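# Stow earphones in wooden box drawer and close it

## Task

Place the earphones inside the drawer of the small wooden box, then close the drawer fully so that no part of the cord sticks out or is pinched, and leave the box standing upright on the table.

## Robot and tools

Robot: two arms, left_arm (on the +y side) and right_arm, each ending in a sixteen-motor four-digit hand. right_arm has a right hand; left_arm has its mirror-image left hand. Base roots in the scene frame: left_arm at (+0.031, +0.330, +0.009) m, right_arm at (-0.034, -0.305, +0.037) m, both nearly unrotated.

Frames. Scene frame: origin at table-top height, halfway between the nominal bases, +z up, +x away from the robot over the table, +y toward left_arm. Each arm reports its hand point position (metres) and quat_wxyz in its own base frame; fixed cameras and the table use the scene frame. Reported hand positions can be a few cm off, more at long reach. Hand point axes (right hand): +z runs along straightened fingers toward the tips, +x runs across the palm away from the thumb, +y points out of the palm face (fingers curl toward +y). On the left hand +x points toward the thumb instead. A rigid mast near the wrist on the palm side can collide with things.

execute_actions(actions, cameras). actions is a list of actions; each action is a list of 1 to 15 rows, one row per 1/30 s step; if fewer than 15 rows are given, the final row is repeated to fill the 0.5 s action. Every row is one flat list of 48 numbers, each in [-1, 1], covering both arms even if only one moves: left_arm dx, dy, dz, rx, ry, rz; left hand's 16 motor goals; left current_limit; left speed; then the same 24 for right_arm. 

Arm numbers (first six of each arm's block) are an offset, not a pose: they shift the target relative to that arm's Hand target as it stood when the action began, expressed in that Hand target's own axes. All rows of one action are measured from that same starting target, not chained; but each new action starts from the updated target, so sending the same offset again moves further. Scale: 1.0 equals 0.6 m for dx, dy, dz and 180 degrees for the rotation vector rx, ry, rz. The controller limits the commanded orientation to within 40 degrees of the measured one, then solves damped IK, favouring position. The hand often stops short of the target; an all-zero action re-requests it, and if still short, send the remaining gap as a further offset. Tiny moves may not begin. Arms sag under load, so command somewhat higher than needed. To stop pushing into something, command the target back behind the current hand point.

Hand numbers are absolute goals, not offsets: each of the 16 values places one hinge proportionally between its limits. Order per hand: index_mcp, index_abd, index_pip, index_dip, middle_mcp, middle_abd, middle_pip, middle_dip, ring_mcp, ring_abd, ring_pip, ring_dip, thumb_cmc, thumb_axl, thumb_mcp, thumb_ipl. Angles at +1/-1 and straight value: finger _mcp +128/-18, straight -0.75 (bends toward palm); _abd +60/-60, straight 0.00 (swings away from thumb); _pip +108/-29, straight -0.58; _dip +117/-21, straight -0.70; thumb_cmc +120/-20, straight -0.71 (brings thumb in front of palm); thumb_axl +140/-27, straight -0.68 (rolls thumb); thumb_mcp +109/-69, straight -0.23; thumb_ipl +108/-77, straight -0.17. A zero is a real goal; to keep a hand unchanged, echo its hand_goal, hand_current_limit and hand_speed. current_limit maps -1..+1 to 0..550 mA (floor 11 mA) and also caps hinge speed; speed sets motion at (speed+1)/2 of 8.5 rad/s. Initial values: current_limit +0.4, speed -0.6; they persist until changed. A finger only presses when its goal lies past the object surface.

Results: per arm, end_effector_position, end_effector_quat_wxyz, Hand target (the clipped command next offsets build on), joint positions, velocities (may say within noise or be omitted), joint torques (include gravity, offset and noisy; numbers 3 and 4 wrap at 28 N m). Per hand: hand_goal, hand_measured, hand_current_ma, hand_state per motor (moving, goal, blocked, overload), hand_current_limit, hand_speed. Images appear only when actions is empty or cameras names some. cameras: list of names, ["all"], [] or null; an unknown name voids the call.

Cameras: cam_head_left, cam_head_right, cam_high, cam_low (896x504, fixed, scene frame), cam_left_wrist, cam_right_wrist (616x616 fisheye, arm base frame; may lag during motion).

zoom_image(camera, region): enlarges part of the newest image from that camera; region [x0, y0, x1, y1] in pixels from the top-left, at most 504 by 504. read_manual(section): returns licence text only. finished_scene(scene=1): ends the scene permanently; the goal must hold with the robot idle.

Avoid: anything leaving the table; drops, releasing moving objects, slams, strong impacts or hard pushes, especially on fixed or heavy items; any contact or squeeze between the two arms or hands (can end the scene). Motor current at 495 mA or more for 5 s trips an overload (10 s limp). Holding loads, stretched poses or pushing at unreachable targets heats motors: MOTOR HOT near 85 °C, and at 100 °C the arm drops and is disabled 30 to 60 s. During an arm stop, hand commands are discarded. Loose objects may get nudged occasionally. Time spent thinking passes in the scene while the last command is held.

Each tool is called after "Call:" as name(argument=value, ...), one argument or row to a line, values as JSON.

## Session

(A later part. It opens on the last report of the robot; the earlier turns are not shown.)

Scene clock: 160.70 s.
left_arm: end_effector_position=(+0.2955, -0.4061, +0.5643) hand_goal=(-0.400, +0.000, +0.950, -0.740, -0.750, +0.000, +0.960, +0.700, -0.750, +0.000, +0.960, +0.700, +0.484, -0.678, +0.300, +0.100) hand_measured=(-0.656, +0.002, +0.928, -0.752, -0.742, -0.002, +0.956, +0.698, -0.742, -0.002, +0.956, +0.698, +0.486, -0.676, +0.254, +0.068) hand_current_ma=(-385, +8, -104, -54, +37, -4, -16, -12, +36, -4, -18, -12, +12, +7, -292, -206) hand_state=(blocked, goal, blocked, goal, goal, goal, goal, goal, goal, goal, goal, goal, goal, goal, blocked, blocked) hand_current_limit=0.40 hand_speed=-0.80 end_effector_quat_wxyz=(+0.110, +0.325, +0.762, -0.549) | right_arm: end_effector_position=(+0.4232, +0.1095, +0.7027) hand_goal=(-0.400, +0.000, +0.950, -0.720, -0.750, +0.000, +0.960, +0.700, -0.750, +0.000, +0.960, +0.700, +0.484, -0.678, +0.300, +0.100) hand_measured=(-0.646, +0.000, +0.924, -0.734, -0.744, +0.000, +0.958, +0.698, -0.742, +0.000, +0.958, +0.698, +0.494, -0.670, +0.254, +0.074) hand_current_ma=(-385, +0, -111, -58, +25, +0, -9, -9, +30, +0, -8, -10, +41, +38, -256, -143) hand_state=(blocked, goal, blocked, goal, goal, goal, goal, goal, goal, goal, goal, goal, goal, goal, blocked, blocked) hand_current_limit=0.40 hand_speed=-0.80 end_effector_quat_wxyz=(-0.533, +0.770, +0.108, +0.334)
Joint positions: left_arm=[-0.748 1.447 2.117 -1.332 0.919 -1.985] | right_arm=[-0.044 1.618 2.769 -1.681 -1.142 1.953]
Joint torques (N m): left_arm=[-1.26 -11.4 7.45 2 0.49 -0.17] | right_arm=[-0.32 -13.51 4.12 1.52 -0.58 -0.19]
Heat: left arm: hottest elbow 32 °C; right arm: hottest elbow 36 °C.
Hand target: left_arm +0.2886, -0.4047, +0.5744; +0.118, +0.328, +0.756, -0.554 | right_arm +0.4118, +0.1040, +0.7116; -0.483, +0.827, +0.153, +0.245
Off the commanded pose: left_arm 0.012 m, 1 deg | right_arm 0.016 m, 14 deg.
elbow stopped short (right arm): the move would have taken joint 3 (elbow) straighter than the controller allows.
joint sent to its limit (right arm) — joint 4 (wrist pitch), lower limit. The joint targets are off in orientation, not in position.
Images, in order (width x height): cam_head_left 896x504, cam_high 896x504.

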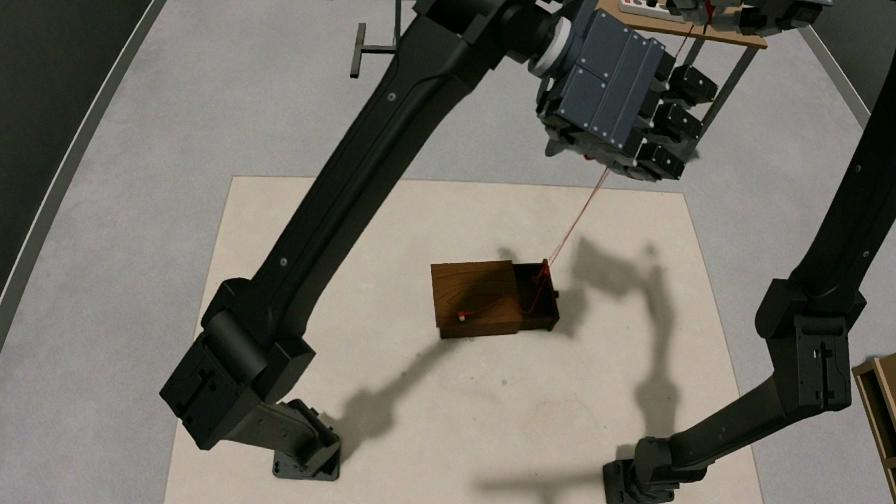

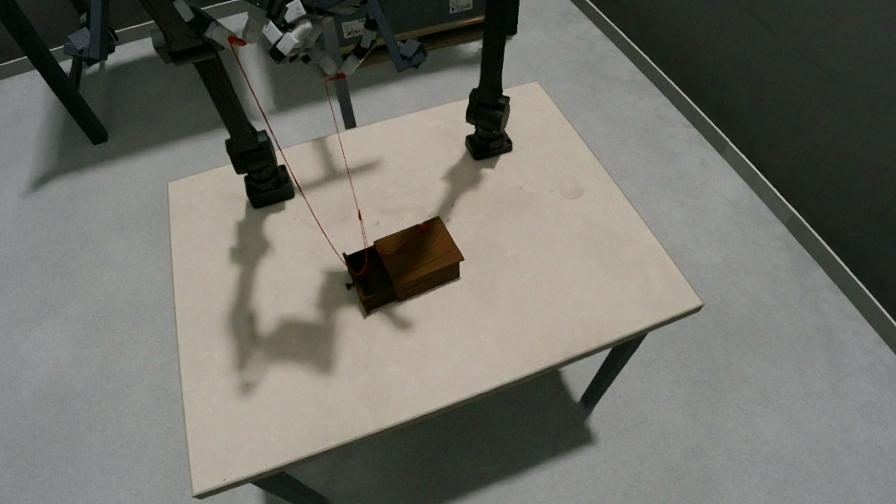

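Call:
execute_actions(
  actions=[
    [[0.0271,0.038,0.0179,0,0,0,-0.4,0,0.95,-0.74,-0.75,0,0.96,0.7,-0.75,0,0.96,0.7,0.484,-0.678,0.3,0.1,0.4,-0.8,-0.0276,0.0321,0.028,0,0,0,-0.4,0,0.95,-0.72,-0.75,0,0.96,0.7,-0.75,0,0.96,0.7,0.484,-0.678,0.3,0.1,0.4,-0.8]],
    [[0.0271,0.038,0.0179,0,0,0,-0.4,0,0.95,-0.74,-0.75,0,0.96,0.7,-0.75,0,0.96,0.7,0.484,-0.678,0.3,0.1,0.4,-0.8,-0.0276,0.0321,0.028,0,0,0,-0.4,0,0.95,-0.72,-0.75,0,0.96,0.7,-0.75,0,0.96,0.7,0.484,-0.678,0.3,0.1,0.4,-0.8]],
  ],
  cameras=["cam_head_left","cam_high","cam_low"],
)

Call:
zoom_image(
  camera="cam_high",
  region=[220, 120, 480, 330],
)

Call:
zoom_image(
  camera="cam_head_left",
  region=[400, 80, 700, 350],
)

Scene clock: 163.53 s.
left_arm: end_effector_position=(+0.2954, -0.4059, +0.5029) hand_goal=(-0.400, +0.000, +0.950, -0.740, -0.750, +0.000, +0.960, +0.700, -0.750, +0.000, +0.960, +0.700, +0.484, -0.678, +0.300, +0.100) hand_measured=(-0.656, +0.002, +0.928, -0.752, -0.742, -0.002, +0.956, +0.698, -0.742, -0.002, +0.956, +0.698, +0.486, -0.676, +0.254, +0.068) hand_current_ma=(-385, +8, -104, -54, +37, -4, -16, -12, +36, -4, -18, -12, +12, +7, -292, -206) hand_state=(blocked, goal, blocked, goal, goal, goal, goal, goal, goal, goal, goal, goal, goal, goal, blocked, blocked) hand_current_limit=0.40 hand_speed=-0.80 end_effector_quat_wxyz=(+0.109, +0.325, +0.763, -0.548) | right_arm: end_effector_position=(+0.4251, +0.1094, +0.6413) hand_goal=(-0.400, +0.000, +0.950, -0.720, -0.750, +0.000, +0.960, +0.700, -0.750, +0.000, +0.960, +0.700, +0.484, -0.678, +0.300, +0.100) hand_measured=(-0.646, +0.000, +0.924, -0.734, -0.744, +0.000, +0.958, +0.698, -0.742, +0.000, +0.958, +0.698, +0.494, -0.670, +0.254, +0.074) hand_current_ma=(-385, +0, -111, -58, +25, +0, -9, -9, +30, +0, -8, -10, +41, +38, -256, -143) hand_state=(blocked, goal, blocked, goal, goal, goal, goal, goal, goal, goal, goal, goal, goal, goal, blocked, blocked) hand_current_limit=0.40 hand_speed=-0.80 end_effector_quat_wxyz=(-0.500, +0.806, +0.109, +0.296)
Joint positions: left_arm=[-0.748 1.346 1.824 -1.144 0.919 -1.985] | right_arm=[-0.011 1.496 2.445 -1.682 -1.066 1.805]
Joint torques (N m): left_arm=[-1.32 -10.93 8.25 2 0.51 -0.16] | right_arm=[1.26 -12.92 5.29 1.7 -0.56 -0.16]
Heat: left arm: hottest elbow 32 °C; right arm: hottest elbow 36 °C.
Hand target: left_arm +0.2887, -0.4048, +0.5144; +0.118, +0.328, +0.756, -0.554 | right_arm +0.4116, +0.1141, +0.6516; -0.483, +0.827, +0.154, +0.245
Off the commanded pose: left_arm 0.013 m, 1 deg | right_arm 0.018 m, 8 deg.
joint sent to its limit (right arm) — joint 4 (wrist pitch), lower limit. The joint targets are off in orientation, not in position.
Images, in order (width x height): cam_head_left 896x504, cam_high 896x504, cam_low 896x504.

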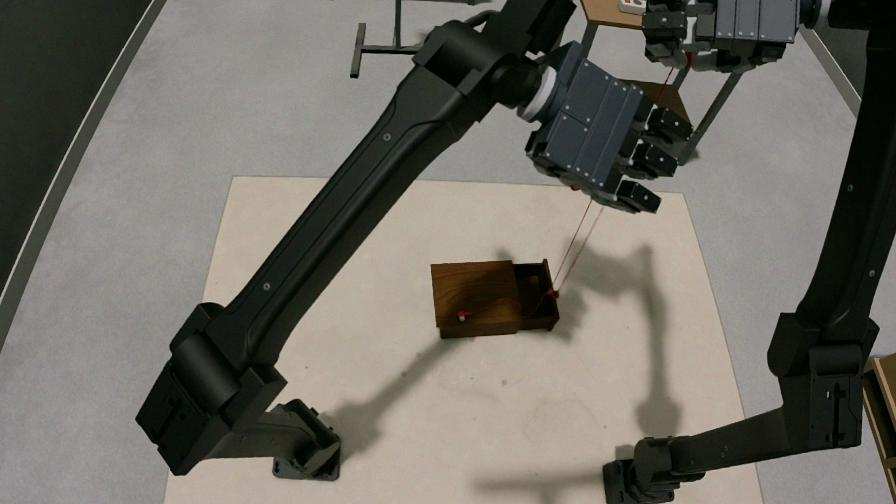

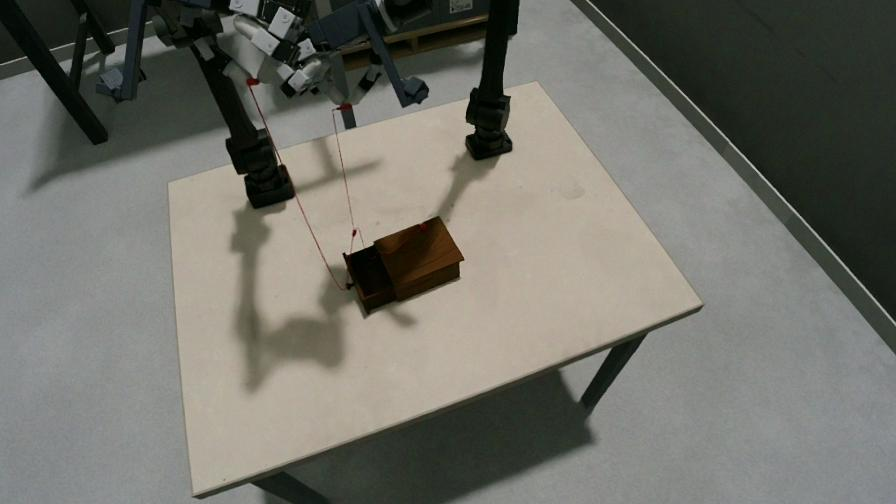

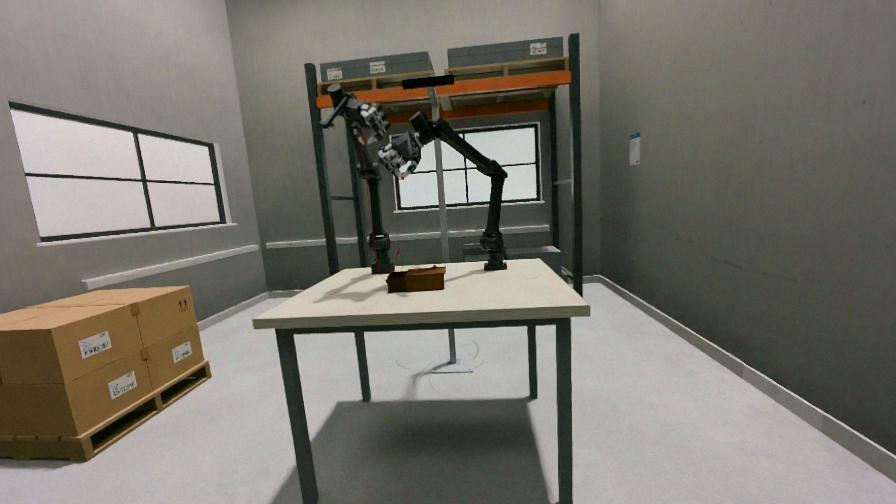

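Scaled by 1.938 from the camera's 896x504 image, which has a finer 1280x720 frame.

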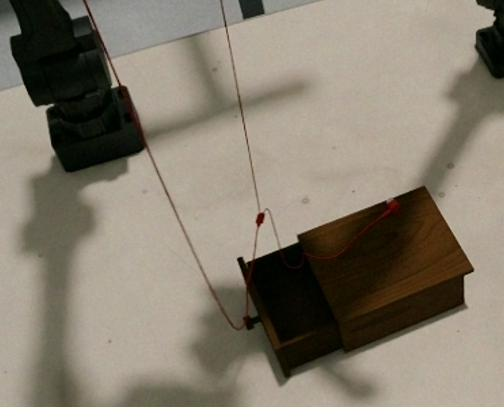

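Scaled by 1.680 from the camera's 896x504 image, which has a finer 1280x720 frame.

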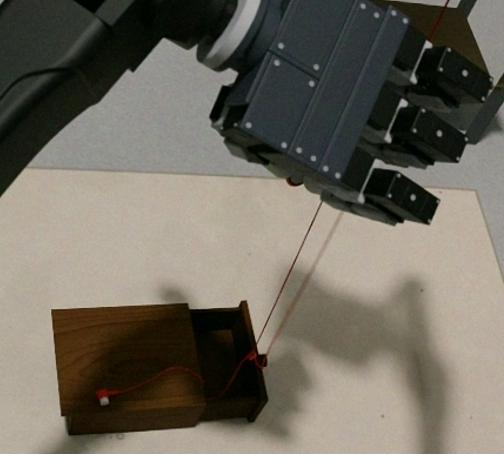

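Call:
execute_actions(
  actions=[
    [[0,0,0,0,0,0,-0.4,0,0.95,-0.74,-0.75,0,0.96,0.7,-0.75,0,0.96,0.7,0.484,-0.678,0.3,0.1,0.4,-0.8,0.0461,-0.0603,-0.0345,0,0,0,-0.4,0,0.95,-0.72,-0.75,0,0.96,0.7,-0.75,0,0.96,0.7,0.484,-0.678,0.3,0.1,0.4,-0.8]],
    [[0,0,0,0,0,0,-0.4,0,0.95,-0.74,-0.75,0,0.96,0.7,-0.75,0,0.96,0.7,0.484,-0.678,0.3,0.1,0.4,-0.8,0.0098,-0.0303,0.0286,0,0,0,-0.4,0,0.95,-0.72,-0.75,0,0.96,0.7,-0.75,0,0.96,0.7,0.484,-0.678,0.3,0.1,0.4,-0.8]],
    [[0,0,0,0,0,0,-0.4,0,0.95,-0.74,-0.75,0,0.96,0.7,-0.75,0,0.96,0.7,0.484,-0.678,0.3,0.1,0.4,-0.8,0.0006,-0.0183,0.0328,0,0,0,-0.4,0,0.95,-0.72,-0.75,0,0.96,0.7,-0.75,0,0.96,0.7,0.484,-0.678,0.3,0.1,0.4,-0.8]],
    [[0,0,0,0,0,0,-0.4,0,0.95,-0.74,-0.75,0,0.96,0.7,-0.75,0,0.96,0.7,0.484,-0.678,0.3,0.1,0.4,-0.8,0,0,0,0,0,0,-0.4,0,0.95,-0.72,-0.75,0,0.96,0.7,-0.75,0,0.96,0.7,0.484,-0.678,0.3,0.1,0.4,-0.8]],
  ],
  cameras=["cam_head_left","cam_high"],
)

Call:
zoom_image(
  camera="cam_high",
  region=[220, 120, 480, 330],
)

Call:
zoom_image(
  camera="cam_head_left",
  region=[400, 80, 700, 350],
)

Scene clock: 166.73 s.
left_arm: end_effector_position=(+0.2954, -0.4059, +0.5029) hand_goal=(-0.400, +0.000, +0.950, -0.740, -0.750, +0.000, +0.960, +0.700, -0.750, +0.000, +0.960, +0.700, +0.484, -0.678, +0.300, +0.100) hand_measured=(-0.656, +0.002, +0.928, -0.752, -0.742, -0.002, +0.956, +0.698, -0.742, -0.002, +0.956, +0.698, +0.486, -0.676, +0.254, +0.068) hand_current_ma=(-385, +8, -104, -54, +37, -4, -16, -12, +36, -4, -18, -12, +12, +7, -292, -206) hand_state=(blocked, goal, blocked, goal, goal, goal, goal, goal, goal, goal, goal, goal, goal, goal, blocked, blocked) hand_current_limit=0.40 hand_speed=-0.80 end_effector_quat_wxyz=(+0.109, +0.325, +0.763, -0.548) | right_arm: end_effector_position=(+0.4143, +0.1575, +0.7068) hand_goal=(-0.400, +0.000, +0.950, -0.720, -0.750, +0.000, +0.960, +0.700, -0.750, +0.000, +0.960, +0.700, +0.484, -0.678, +0.300, +0.100) hand_measured=(-0.646, +0.000, +0.924, -0.734, -0.744, +0.000, +0.958, +0.698, -0.742, +0.000, +0.958, +0.698, +0.494, -0.670, +0.254, +0.074) hand_current_ma=(-385, +0, -111, -58, +25, +0, -9, -9, +30, +0, -8, -10, +41, +38, -256, -143) hand_state=(blocked, goal, blocked, goal, goal, goal, goal, goal, goal, goal, goal, goal, goal, goal, blocked, blocked) hand_current_limit=0.40 hand_speed=-0.80 end_effector_quat_wxyz=(-0.521, +0.777, +0.133, +0.328)
Joint positions: left_arm=[-0.748 1.346 1.824 -1.144 0.919 -1.985] | right_arm=[0.11 1.652 2.858 -1.685 -1.016 1.995]
Joint torques (N m): left_arm=[-1.32 -10.87 8.25 2 0.51 -0.17] | right_arm=[0.32 -10.11 5.91 1.88 -0.4 0.11]
Heat: left arm: hottest elbow 32 °C; right arm: hottest elbow 36 °C.
Hand target: left_arm +0.2887, -0.4048, +0.5144; +0.118, +0.328, +0.756, -0.554 | right_arm +0.4119, +0.1605, +0.7110; -0.483, +0.827, +0.154, +0.245
Off the commanded pose: left_arm 0.013 m, 1 deg | right_arm 0.006 m, 12 deg.
joint sent to its limit (right arm) — joint 4 (wrist pitch), lower limit. The joint targets are off in orientation, not in position.
Images, in order (width x height): cam_head_left 896x504, cam_high 896x504.

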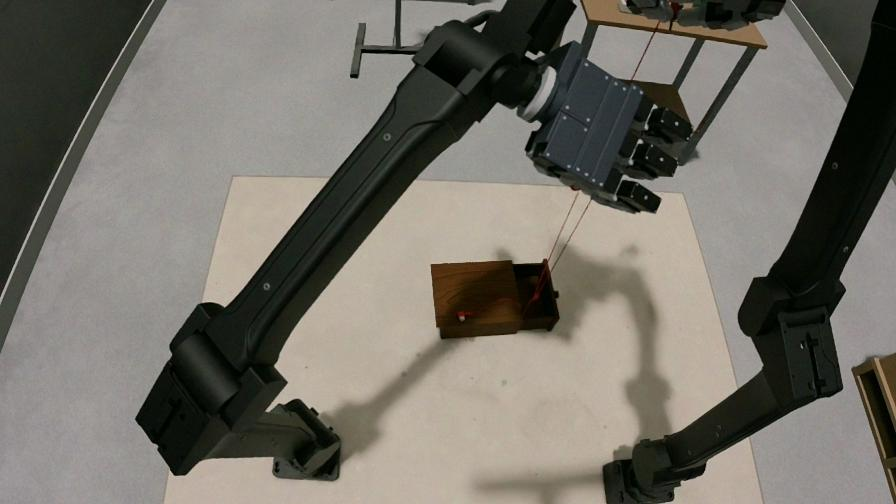

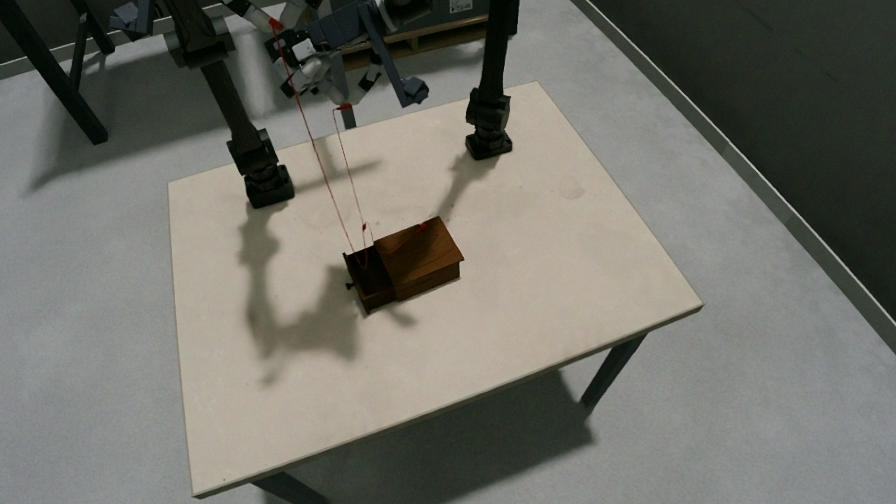

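Scaled by 1.938 from the camera's 896x504 image, which has a finer 1280x720 frame.

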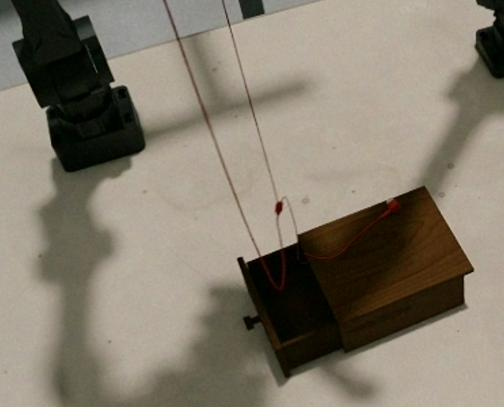

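Scaled by 1.680 from the camera's 896x504 image, which has a finer 1280x720 frame.

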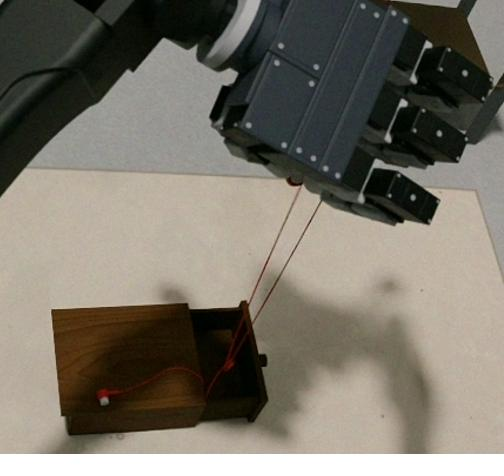

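Call:
execute_actions(
  actions=[
    [[0.0271,0.038,0.0179,0,0,0,-0.4,0,0.95,-0.74,-0.75,0,0.96,0.7,-0.75,0,0.96,0.7,0.484,-0.678,0.3,0.1,0.4,-0.8,-0.0138,0.0181,0.0104,0,0,0,-0.4,0,0.95,-0.72,-0.75,0,0.96,0.7,-0.75,0,0.96,0.7,0.484,-0.678,0.3,0.1,0.4,-0.8]],
    [[0.0271,0.038,0.0179,0,0,0,-0.4,0,0.95,-0.74,-0.75,0,0.96,0.7,-0.75,0,0.96,0.7,0.484,-0.678,0.3,0.1,0.4,-0.8,-0.0138,0.0181,0.0104,0,0,0,-0.4,0,0.95,-0.72,-0.75,0,0.96,0.7,-0.75,0,0.96,0.7,0.484,-0.678,0.3,0.1,0.4,-0.8]],
    [[0,0,0,0,0,0,-0.4,0,0.95,-0.74,-0.75,0,0.96,0.7,-0.75,0,0.96,0.7,0.484,-0.678,0.3,0.1,0.4,-0.8,0,0,0,0,0,0,-0.4,0,0.95,-0.72,-0.75,0,0.96,0.7,-0.75,0,0.96,0.7,0.484,-0.678,0.3,0.1,0.4,-0.8]],
  ],
  cameras=["cam_head_left","cam_high"],
)

Call:
zoom_image(
  camera="cam_high",
  region=[280, 180, 480, 330],
)

Call:
zoom_image(
  camera="cam_head_left",
  region=[400, 180, 600, 350],
)

Scene clock: 169.50 s.
left_arm: end_effector_position=(+0.2947, -0.4051, +0.4422) hand_goal=(-0.400, +0.000, +0.950, -0.740, -0.750, +0.000, +0.960, +0.700, -0.750, +0.000, +0.960, +0.700, +0.484, -0.678, +0.300, +0.100) hand_measured=(-0.656, +0.002, +0.928, -0.752, -0.742, -0.002, +0.956, +0.698, -0.742, -0.002, +0.956, +0.698, +0.486, -0.676, +0.254, +0.068) hand_current_ma=(-385, +8, -104, -54, +37, -4, -16, -12, +36, -4, -18, -12, +12, +7, -292, -206) hand_state=(blocked, goal, blocked, goal, goal, goal, goal, goal, goal, goal, goal, goal, goal, goal, blocked, blocked) hand_current_limit=0.40 hand_speed=-0.80 end_effector_quat_wxyz=(+0.108, +0.325, +0.763, -0.548) | right_arm: end_effector_position=(+0.4265, +0.1569, +0.6695) hand_goal=(-0.400, +0.000, +0.950, -0.720, -0.750, +0.000, +0.960, +0.700, -0.750, +0.000, +0.960, +0.700, +0.484, -0.678, +0.300, +0.100) hand_measured=(-0.646, +0.000, +0.924, -0.734, -0.744, +0.000, +0.958, +0.698, -0.742, +0.000, +0.958, +0.698, +0.494, -0.670, +0.254, +0.074) hand_current_ma=(-385, +0, -111, -58, +25, +0, -9, -9, +30, +0, -8, -10, +41, +38, -256, -143) hand_state=(blocked, goal, blocked, goal, goal, goal, goal, goal, goal, goal, goal, goal, goal, goal, blocked, blocked) hand_current_limit=0.40 hand_speed=-0.80 end_effector_quat_wxyz=(-0.509, +0.802, +0.116, +0.291)
Joint positions: left_arm=[-0.748 1.28 1.592 -0.979 0.918 -1.985] | right_arm=[0.117 1.608 2.686 -1.685 -0.992 1.951]
Joint torques (N m): left_arm=[-1.26 -10.58 8.75 1.95 0.52 -0.17] | right_arm=[1.67 -14.15 4.77 1.87 -0.46 -0.14]
Heat: left arm: hottest elbow 32 °C; right arm: hottest elbow 36 °C.
Hand target: left_arm +0.2886, -0.4047, +0.4543; +0.118, +0.328, +0.756, -0.554 | right_arm +0.4122, +0.1605, +0.6808; -0.483, +0.827, +0.153, +0.245
Off the commanded pose: left_arm 0.014 m, 2 deg | right_arm 0.019 m, 8 deg.
joint sent to its limit (right arm) — joint 4 (wrist pitch), lower limit. The joint targets are off in orientation, not in position.
Images, in order (width x height): cam_head_left 896x504, cam_high 896x504.

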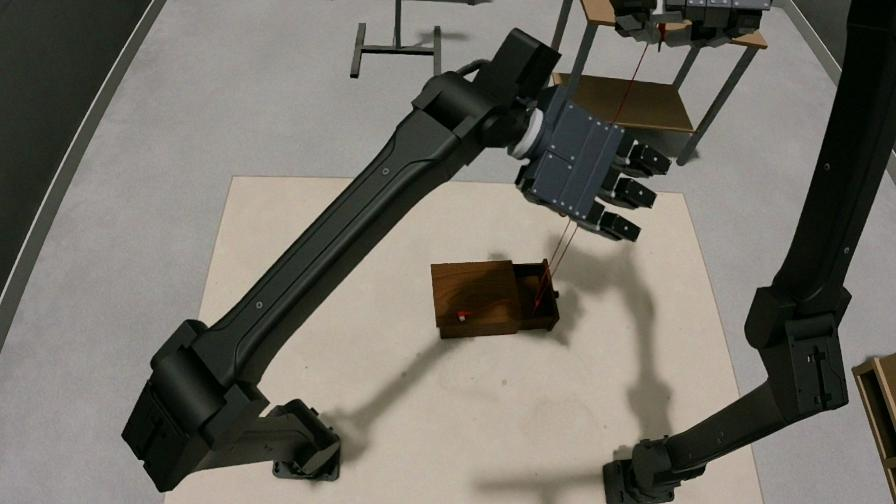

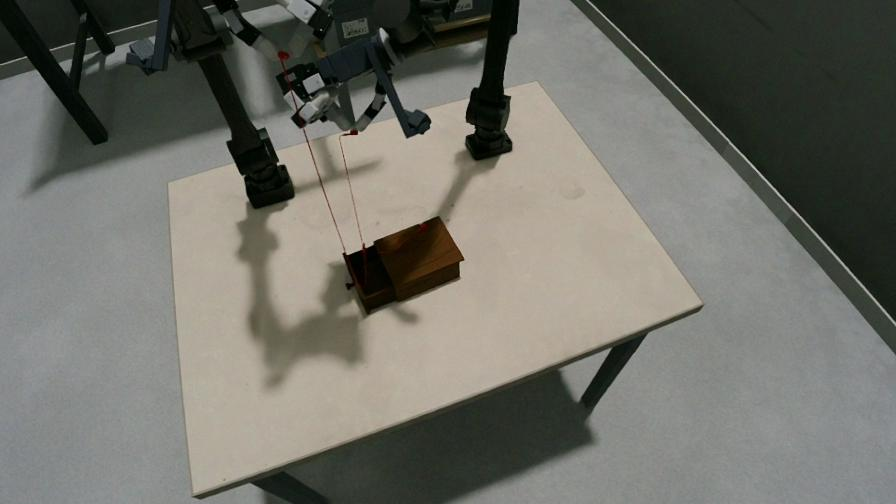

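Scaled by 2.520 from the camera's 896x504 image, which has a finer 1280x720 frame.

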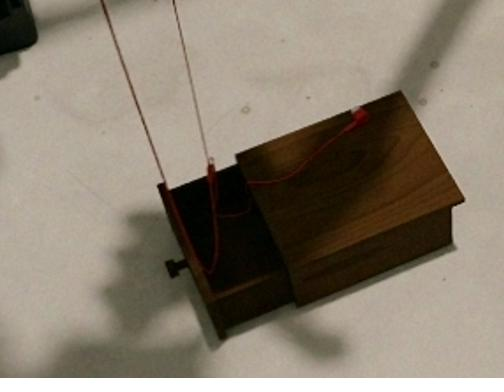

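Scaled by 2.520 from the camera's 896x504 image, which has a finer 1280x720 frame.

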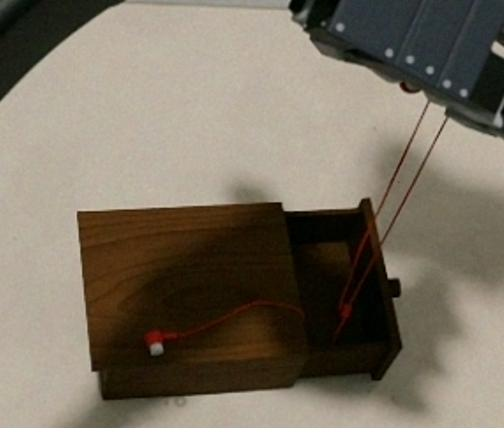

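Call:
execute_actions(
  actions=[
    [[0.0452,0.0634,0.0299,0,0,0,-0.4,0,0.95,-0.74,-0.75,0,0.96,0.7,-0.75,0,0.96,0.7,0.484,-0.678,0.3,0.1,0.4,-0.8,0.0278,0.0163,0.0086,0,0,0,-0.4,0,0.95,-0.72,-0.75,0,0.96,0.7,-0.75,0,0.96,0.7,0.484,-0.678,0.3,0.1,0.4,-0.8]],
    [[0.0452,0.0634,0.0299,0,0,0,-0.4,0,0.95,-0.74,-0.75,0,0.96,0.7,-0.75,0,0.96,0.7,0.484,-0.678,0.3,0.1,0.4,-0.8,0,0,0,0,0,0,-0.4,0,0.95,-0.72,-0.75,0,0.96,0.7,-0.75,0,0.96,0.7,0.484,-0.678,0.3,0.1,0.4,-0.8]],
    [[0.02,0.0634,0.0299,0,0,0,-0.4,0,0.95,-0.74,-0.75,0,0.96,0.7,-0.75,0,0.96,0.7,0.484,-0.678,0.3,0.1,0.4,-0.8,0,0,0,0,0,0,-0.4,0,0.95,-0.72,-0.75,0,0.96,0.7,-0.75,0,0.96,0.7,0.484,-0.678,0.3,0.1,0.4,-0.8]],
  ],
  cameras=["cam_head_left","cam_high","cam_head_right"],
)

Call:
zoom_image(
  camera="cam_high",
  region=[280, 180, 480, 330],
)

Call:
zoom_image(
  camera="cam_head_left",
  region=[400, 180, 600, 350],
)

Scene clock: 173.10 s.
left_arm: end_effector_position=(+0.2962, -0.4071, +0.3105) hand_goal=(-0.400, +0.000, +0.950, -0.740, -0.750, +0.000, +0.960, +0.700, -0.750, +0.000, +0.960, +0.700, +0.484, -0.678, +0.300, +0.100) hand_measured=(-0.656, +0.002, +0.928, -0.752, -0.742, -0.002, +0.956, +0.698, -0.742, -0.002, +0.956, +0.698, +0.486, -0.676, +0.254, +0.068) hand_current_ma=(-385, +8, -104, -54, +37, -4, -16, -12, +36, -4, -18, -12, +12, +7, -292, -206) hand_state=(blocked, goal, blocked, goal, goal, goal, goal, goal, goal, goal, goal, goal, goal, goal, blocked, blocked) hand_current_limit=0.40 hand_speed=-0.80 end_effector_quat_wxyz=(+0.114, +0.328, +0.759, -0.551) | right_arm: end_effector_position=(+0.4329, +0.1580, +0.6731) hand_goal=(-0.400, +0.000, +0.950, -0.720, -0.750, +0.000, +0.960, +0.700, -0.750, +0.000, +0.960, +0.700, +0.484, -0.678, +0.300, +0.100) hand_measured=(-0.646, +0.000, +0.924, -0.734, -0.744, +0.000, +0.958, +0.698, -0.742, +0.000, +0.958, +0.698, +0.494, -0.670, +0.254, +0.074) hand_current_ma=(-385, +0, -111, -58, +25, +0, -9, -9, +30, +0, -8, -10, +41, +38, -256, -143) hand_state=(blocked, goal, blocked, goal, goal, goal, goal, goal, goal, goal, goal, goal, goal, goal, blocked, blocked) hand_current_limit=0.40 hand_speed=-0.80 end_effector_quat_wxyz=(-0.509, +0.798, +0.121, +0.298)
Joint positions: left_arm=[-0.748 1.231 1.193 -0.613 0.921 -1.985] | right_arm=[0.117 1.633 2.728 -1.685 -0.994 1.951]
Joint torques (N m): left_arm=[-0.38 -8.23 9.36 2.09 0.69 -0.09] | right_arm=[0.97 -11.16 6.82 1.85 -0.67 -0.13]
Heat: left arm: hottest elbow 32 °C; right arm: hottest elbow 36 °C.
Hand target: left_arm +0.3000, -0.4103, +0.3124; +0.118, +0.328, +0.756, -0.554 | right_arm +0.4321, +0.1605, +0.6809; -0.483, +0.827, +0.154, +0.245
Off the commanded pose: left_arm 0.005 m, 1 deg | right_arm 0.008 m, 8 deg.
joint sent to its limit (right arm) — joint 4 (wrist pitch), lower limit. The joint targets are off in orientation, not in position.
Images, in order (width x height): cam_head_left 896x504, cam_head_right 896x504, cam_high 896x504.

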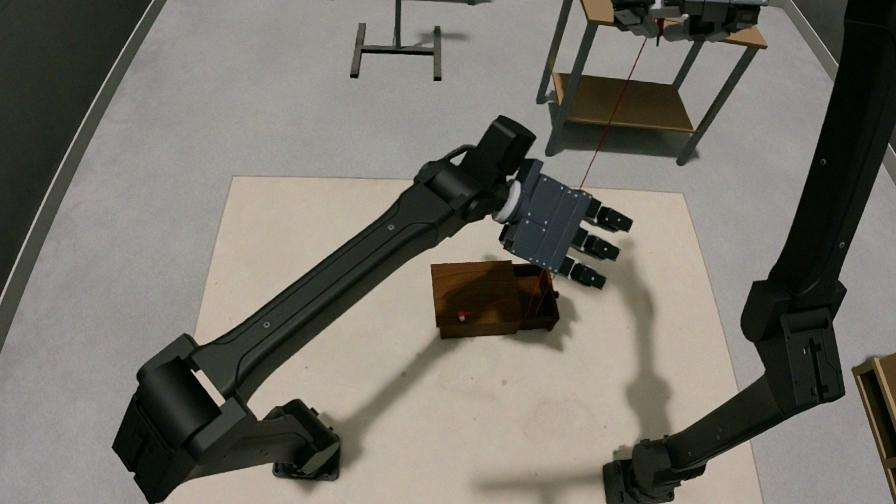

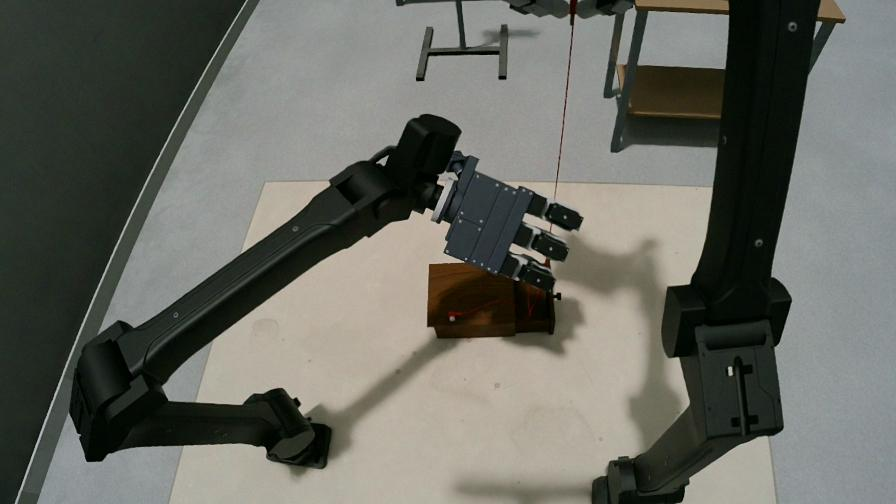

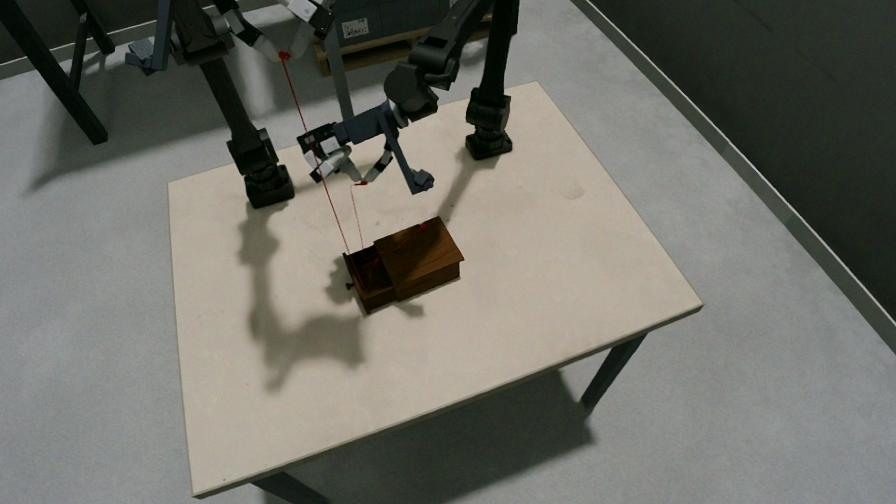

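Scaled by 2.520 from the camera's 896x504 image, which has a finer 1280x720 frame.

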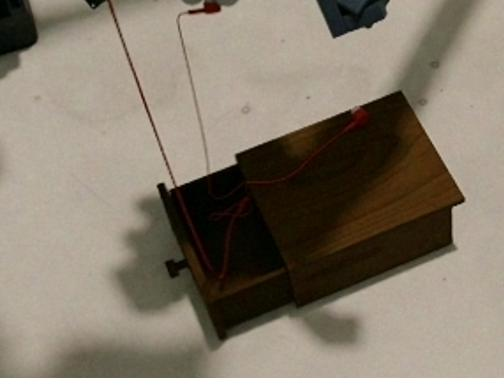

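Scaled by 2.520 from the camera's 896x504 image, which has a finer 1280x720 frame.

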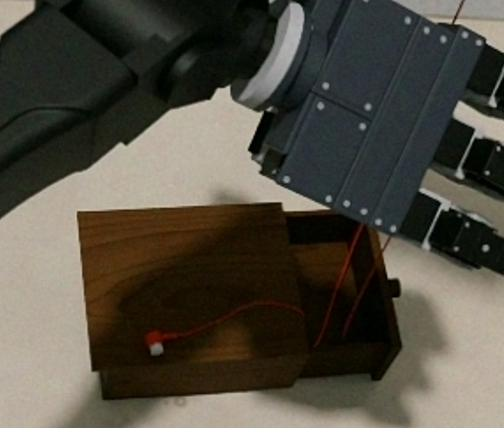

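Call:
execute_actions(
  actions=[
    [[0.0125,0.0727,0.0595,0,0,0,-0.4,0,0.95,-0.74,-0.75,0,0.96,0.7,-0.75,0,0.96,0.7,0.484,-0.678,0.3,0.1,0.4,-0.8,0.0417,0.0245,0.0129,0,0,0,-0.4,0,0.95,-0.72,-0.75,0,0.96,0.7,-0.75,0,0.96,0.7,0.484,-0.678,0.3,0.1,0.4,-0.8]],
    [[0.0125,0.0727,0.0595,0,0,0,-0.4,0,0.95,-0.74,-0.75,0,0.96,0.7,-0.75,0,0.96,0.7,0.484,-0.678,0.3,0.1,0.4,-0.8,0,0,0,0,0,0,-0.4,0,0.95,-0.72,-0.75,0,0.96,0.7,-0.75,0,0.96,0.7,0.484,-0.678,0.3,0.1,0.4,-0.8]],
  ],
  cameras=["cam_head_left","cam_high","cam_head_right","cam_left_wrist"],
)

Call:
zoom_image(
  camera="cam_high",
  region=[280, 180, 480, 330],
)

Call:
zoom_image(
  camera="cam_left_wrist",
  region=[120, 60, 420, 310],
)

Scene clock: 175.57 s.
left_arm: end_effector_position=(+0.3311, -0.4477, +0.2048) hand_goal=(-0.400, +0.000, +0.950, -0.740, -0.750, +0.000, +0.960, +0.700, -0.750, +0.000, +0.960, +0.700, +0.484, -0.678, +0.300, +0.100) hand_measured=(-0.656, +0.002, +0.928, -0.752, -0.742, -0.002, +0.956, +0.698, -0.742, -0.002, +0.956, +0.698, +0.486, -0.676, +0.254, +0.068) hand_current_ma=(-385, +8, -104, -54, +37, -4, -16, -12, +36, -4, -18, -12, +11, +7, -292, -206) hand_state=(blocked, goal, blocked, goal, goal, goal, goal, goal, goal, goal, goal, goal, goal, goal, blocked, blocked) hand_current_limit=0.40 hand_speed=-0.80 end_effector_quat_wxyz=(+0.114, +0.325, +0.761, -0.549) | right_arm: end_effector_position=(+0.4672, +0.1642, +0.6700) hand_goal=(-0.400, +0.000, +0.950, -0.720, -0.750, +0.000, +0.960, +0.700, -0.750, +0.000, +0.960, +0.700, +0.484, -0.678, +0.300, +0.100) hand_measured=(-0.646, +0.000, +0.924, -0.734, -0.744, +0.000, +0.958, +0.698, -0.742, +0.000, +0.958, +0.698, +0.494, -0.670, +0.254, +0.074) hand_current_ma=(-385, +0, -111, -58, +25, +0, -9, -9, +30, +0, -8, -10, +41, +38, -256, -143) hand_state=(blocked, goal, blocked, goal, goal, goal, goal, goal, goal, goal, goal, goal, goal, goal, blocked, blocked) hand_current_limit=0.40 hand_speed=-0.80 end_effector_quat_wxyz=(-0.514, +0.791, +0.130, +0.305)
Joint positions: left_arm=[-0.763 1.423 1.091 -0.31 0.903 -2.002] | right_arm=[0.117 1.744 2.864 -1.686 -1.008 1.951]
Joint torques (N m): left_arm=[-1.73 -11.22 9.39 1.95 0.51 -0.16] | right_arm=[0.44 -14.1 6.57 1.94 -0.66 -0.02]
Heat: left arm: hottest elbow 33 °C; right arm: hottest elbow 36 °C.
Hand target: left_arm +0.3302, -0.4552, +0.2124; +0.118, +0.328, +0.756, -0.554 | right_arm +0.4621, +0.1606, +0.6809; -0.483, +0.827, +0.154, +0.245
Off the commanded pose: left_arm 0.011 m, 1 deg | right_arm 0.013 m, 9 deg.
joint sent to its limit (right arm) — joint 4 (wrist pitch), lower limit. The joint targets are off in orientation, not in position.
camera_calibration:
cam_left_wrist: T_world_to_cam=[[0.202948, -0.353993, 0.912963, -0.454244], [-0.509407, 0.758094, 0.407183, 0.375992], [-0.836251, -0.547707, -0.0264732, 0.15723], [0, 0, 0, 1]] pos_world=[0.415204, -0.359721, 0.265773]
Images, in order (width x height): cam_head_left 896x504, cam_head_right 896x504, cam_high 896x504, cam_left_wrist 616x616.

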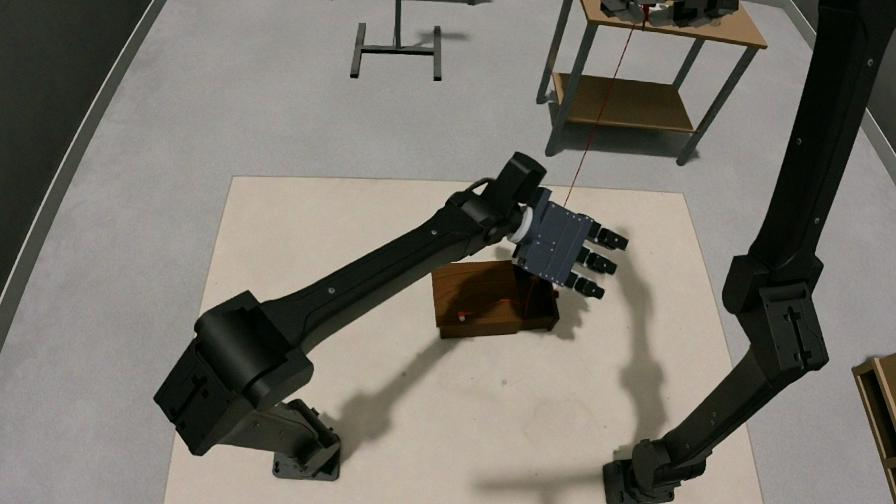

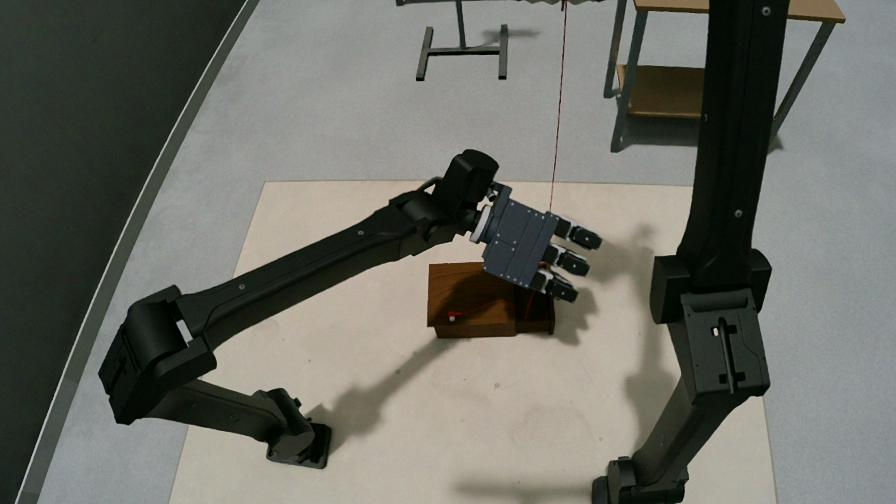

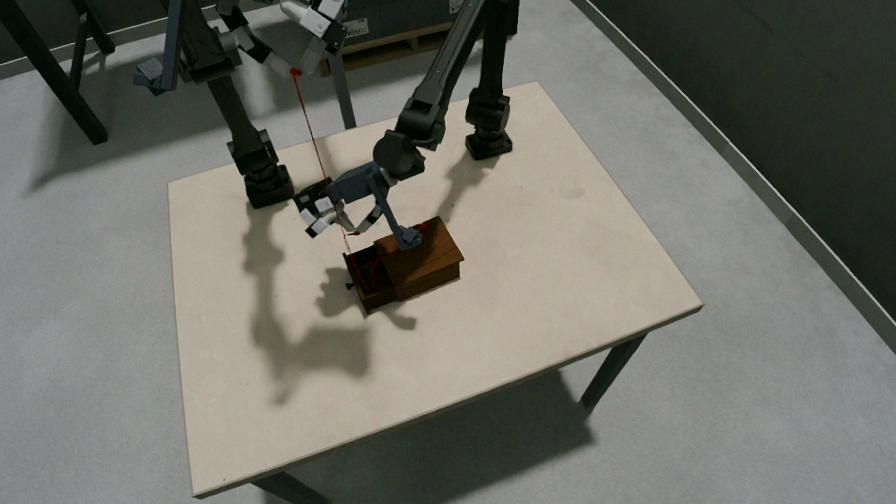

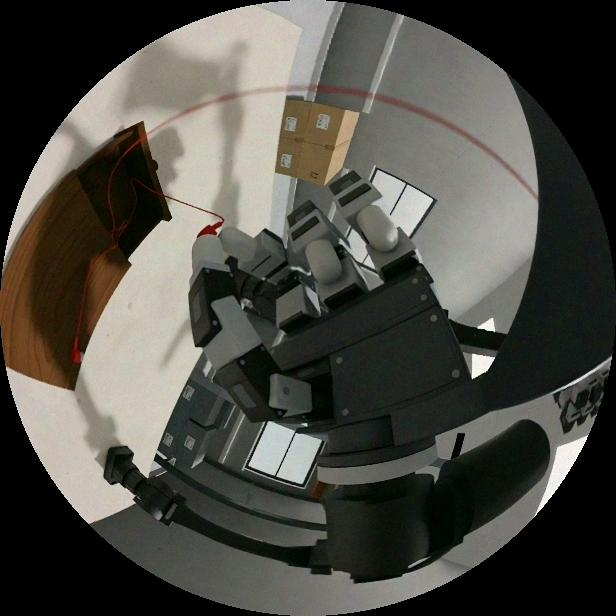

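Scaled by 2.520 from the camera's 896x504 image, which has a finer 1280x720 frame.

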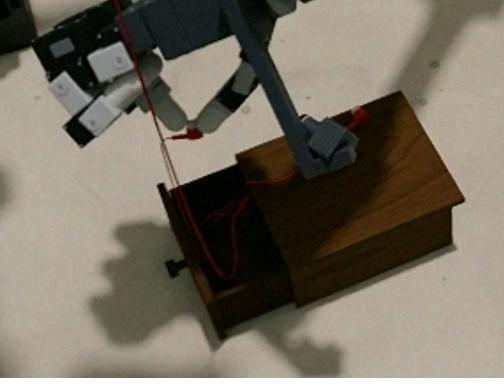

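Scaled by 1.680 from the camera's 616x616 image, which has a finer 880x880 frame.

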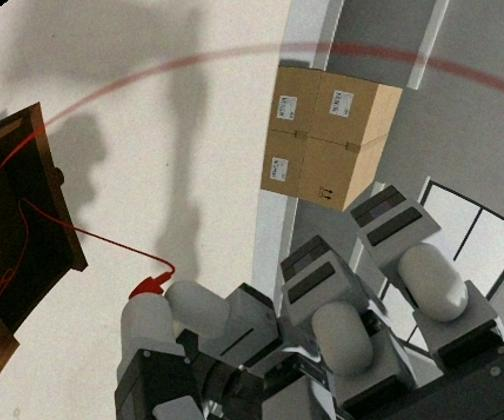

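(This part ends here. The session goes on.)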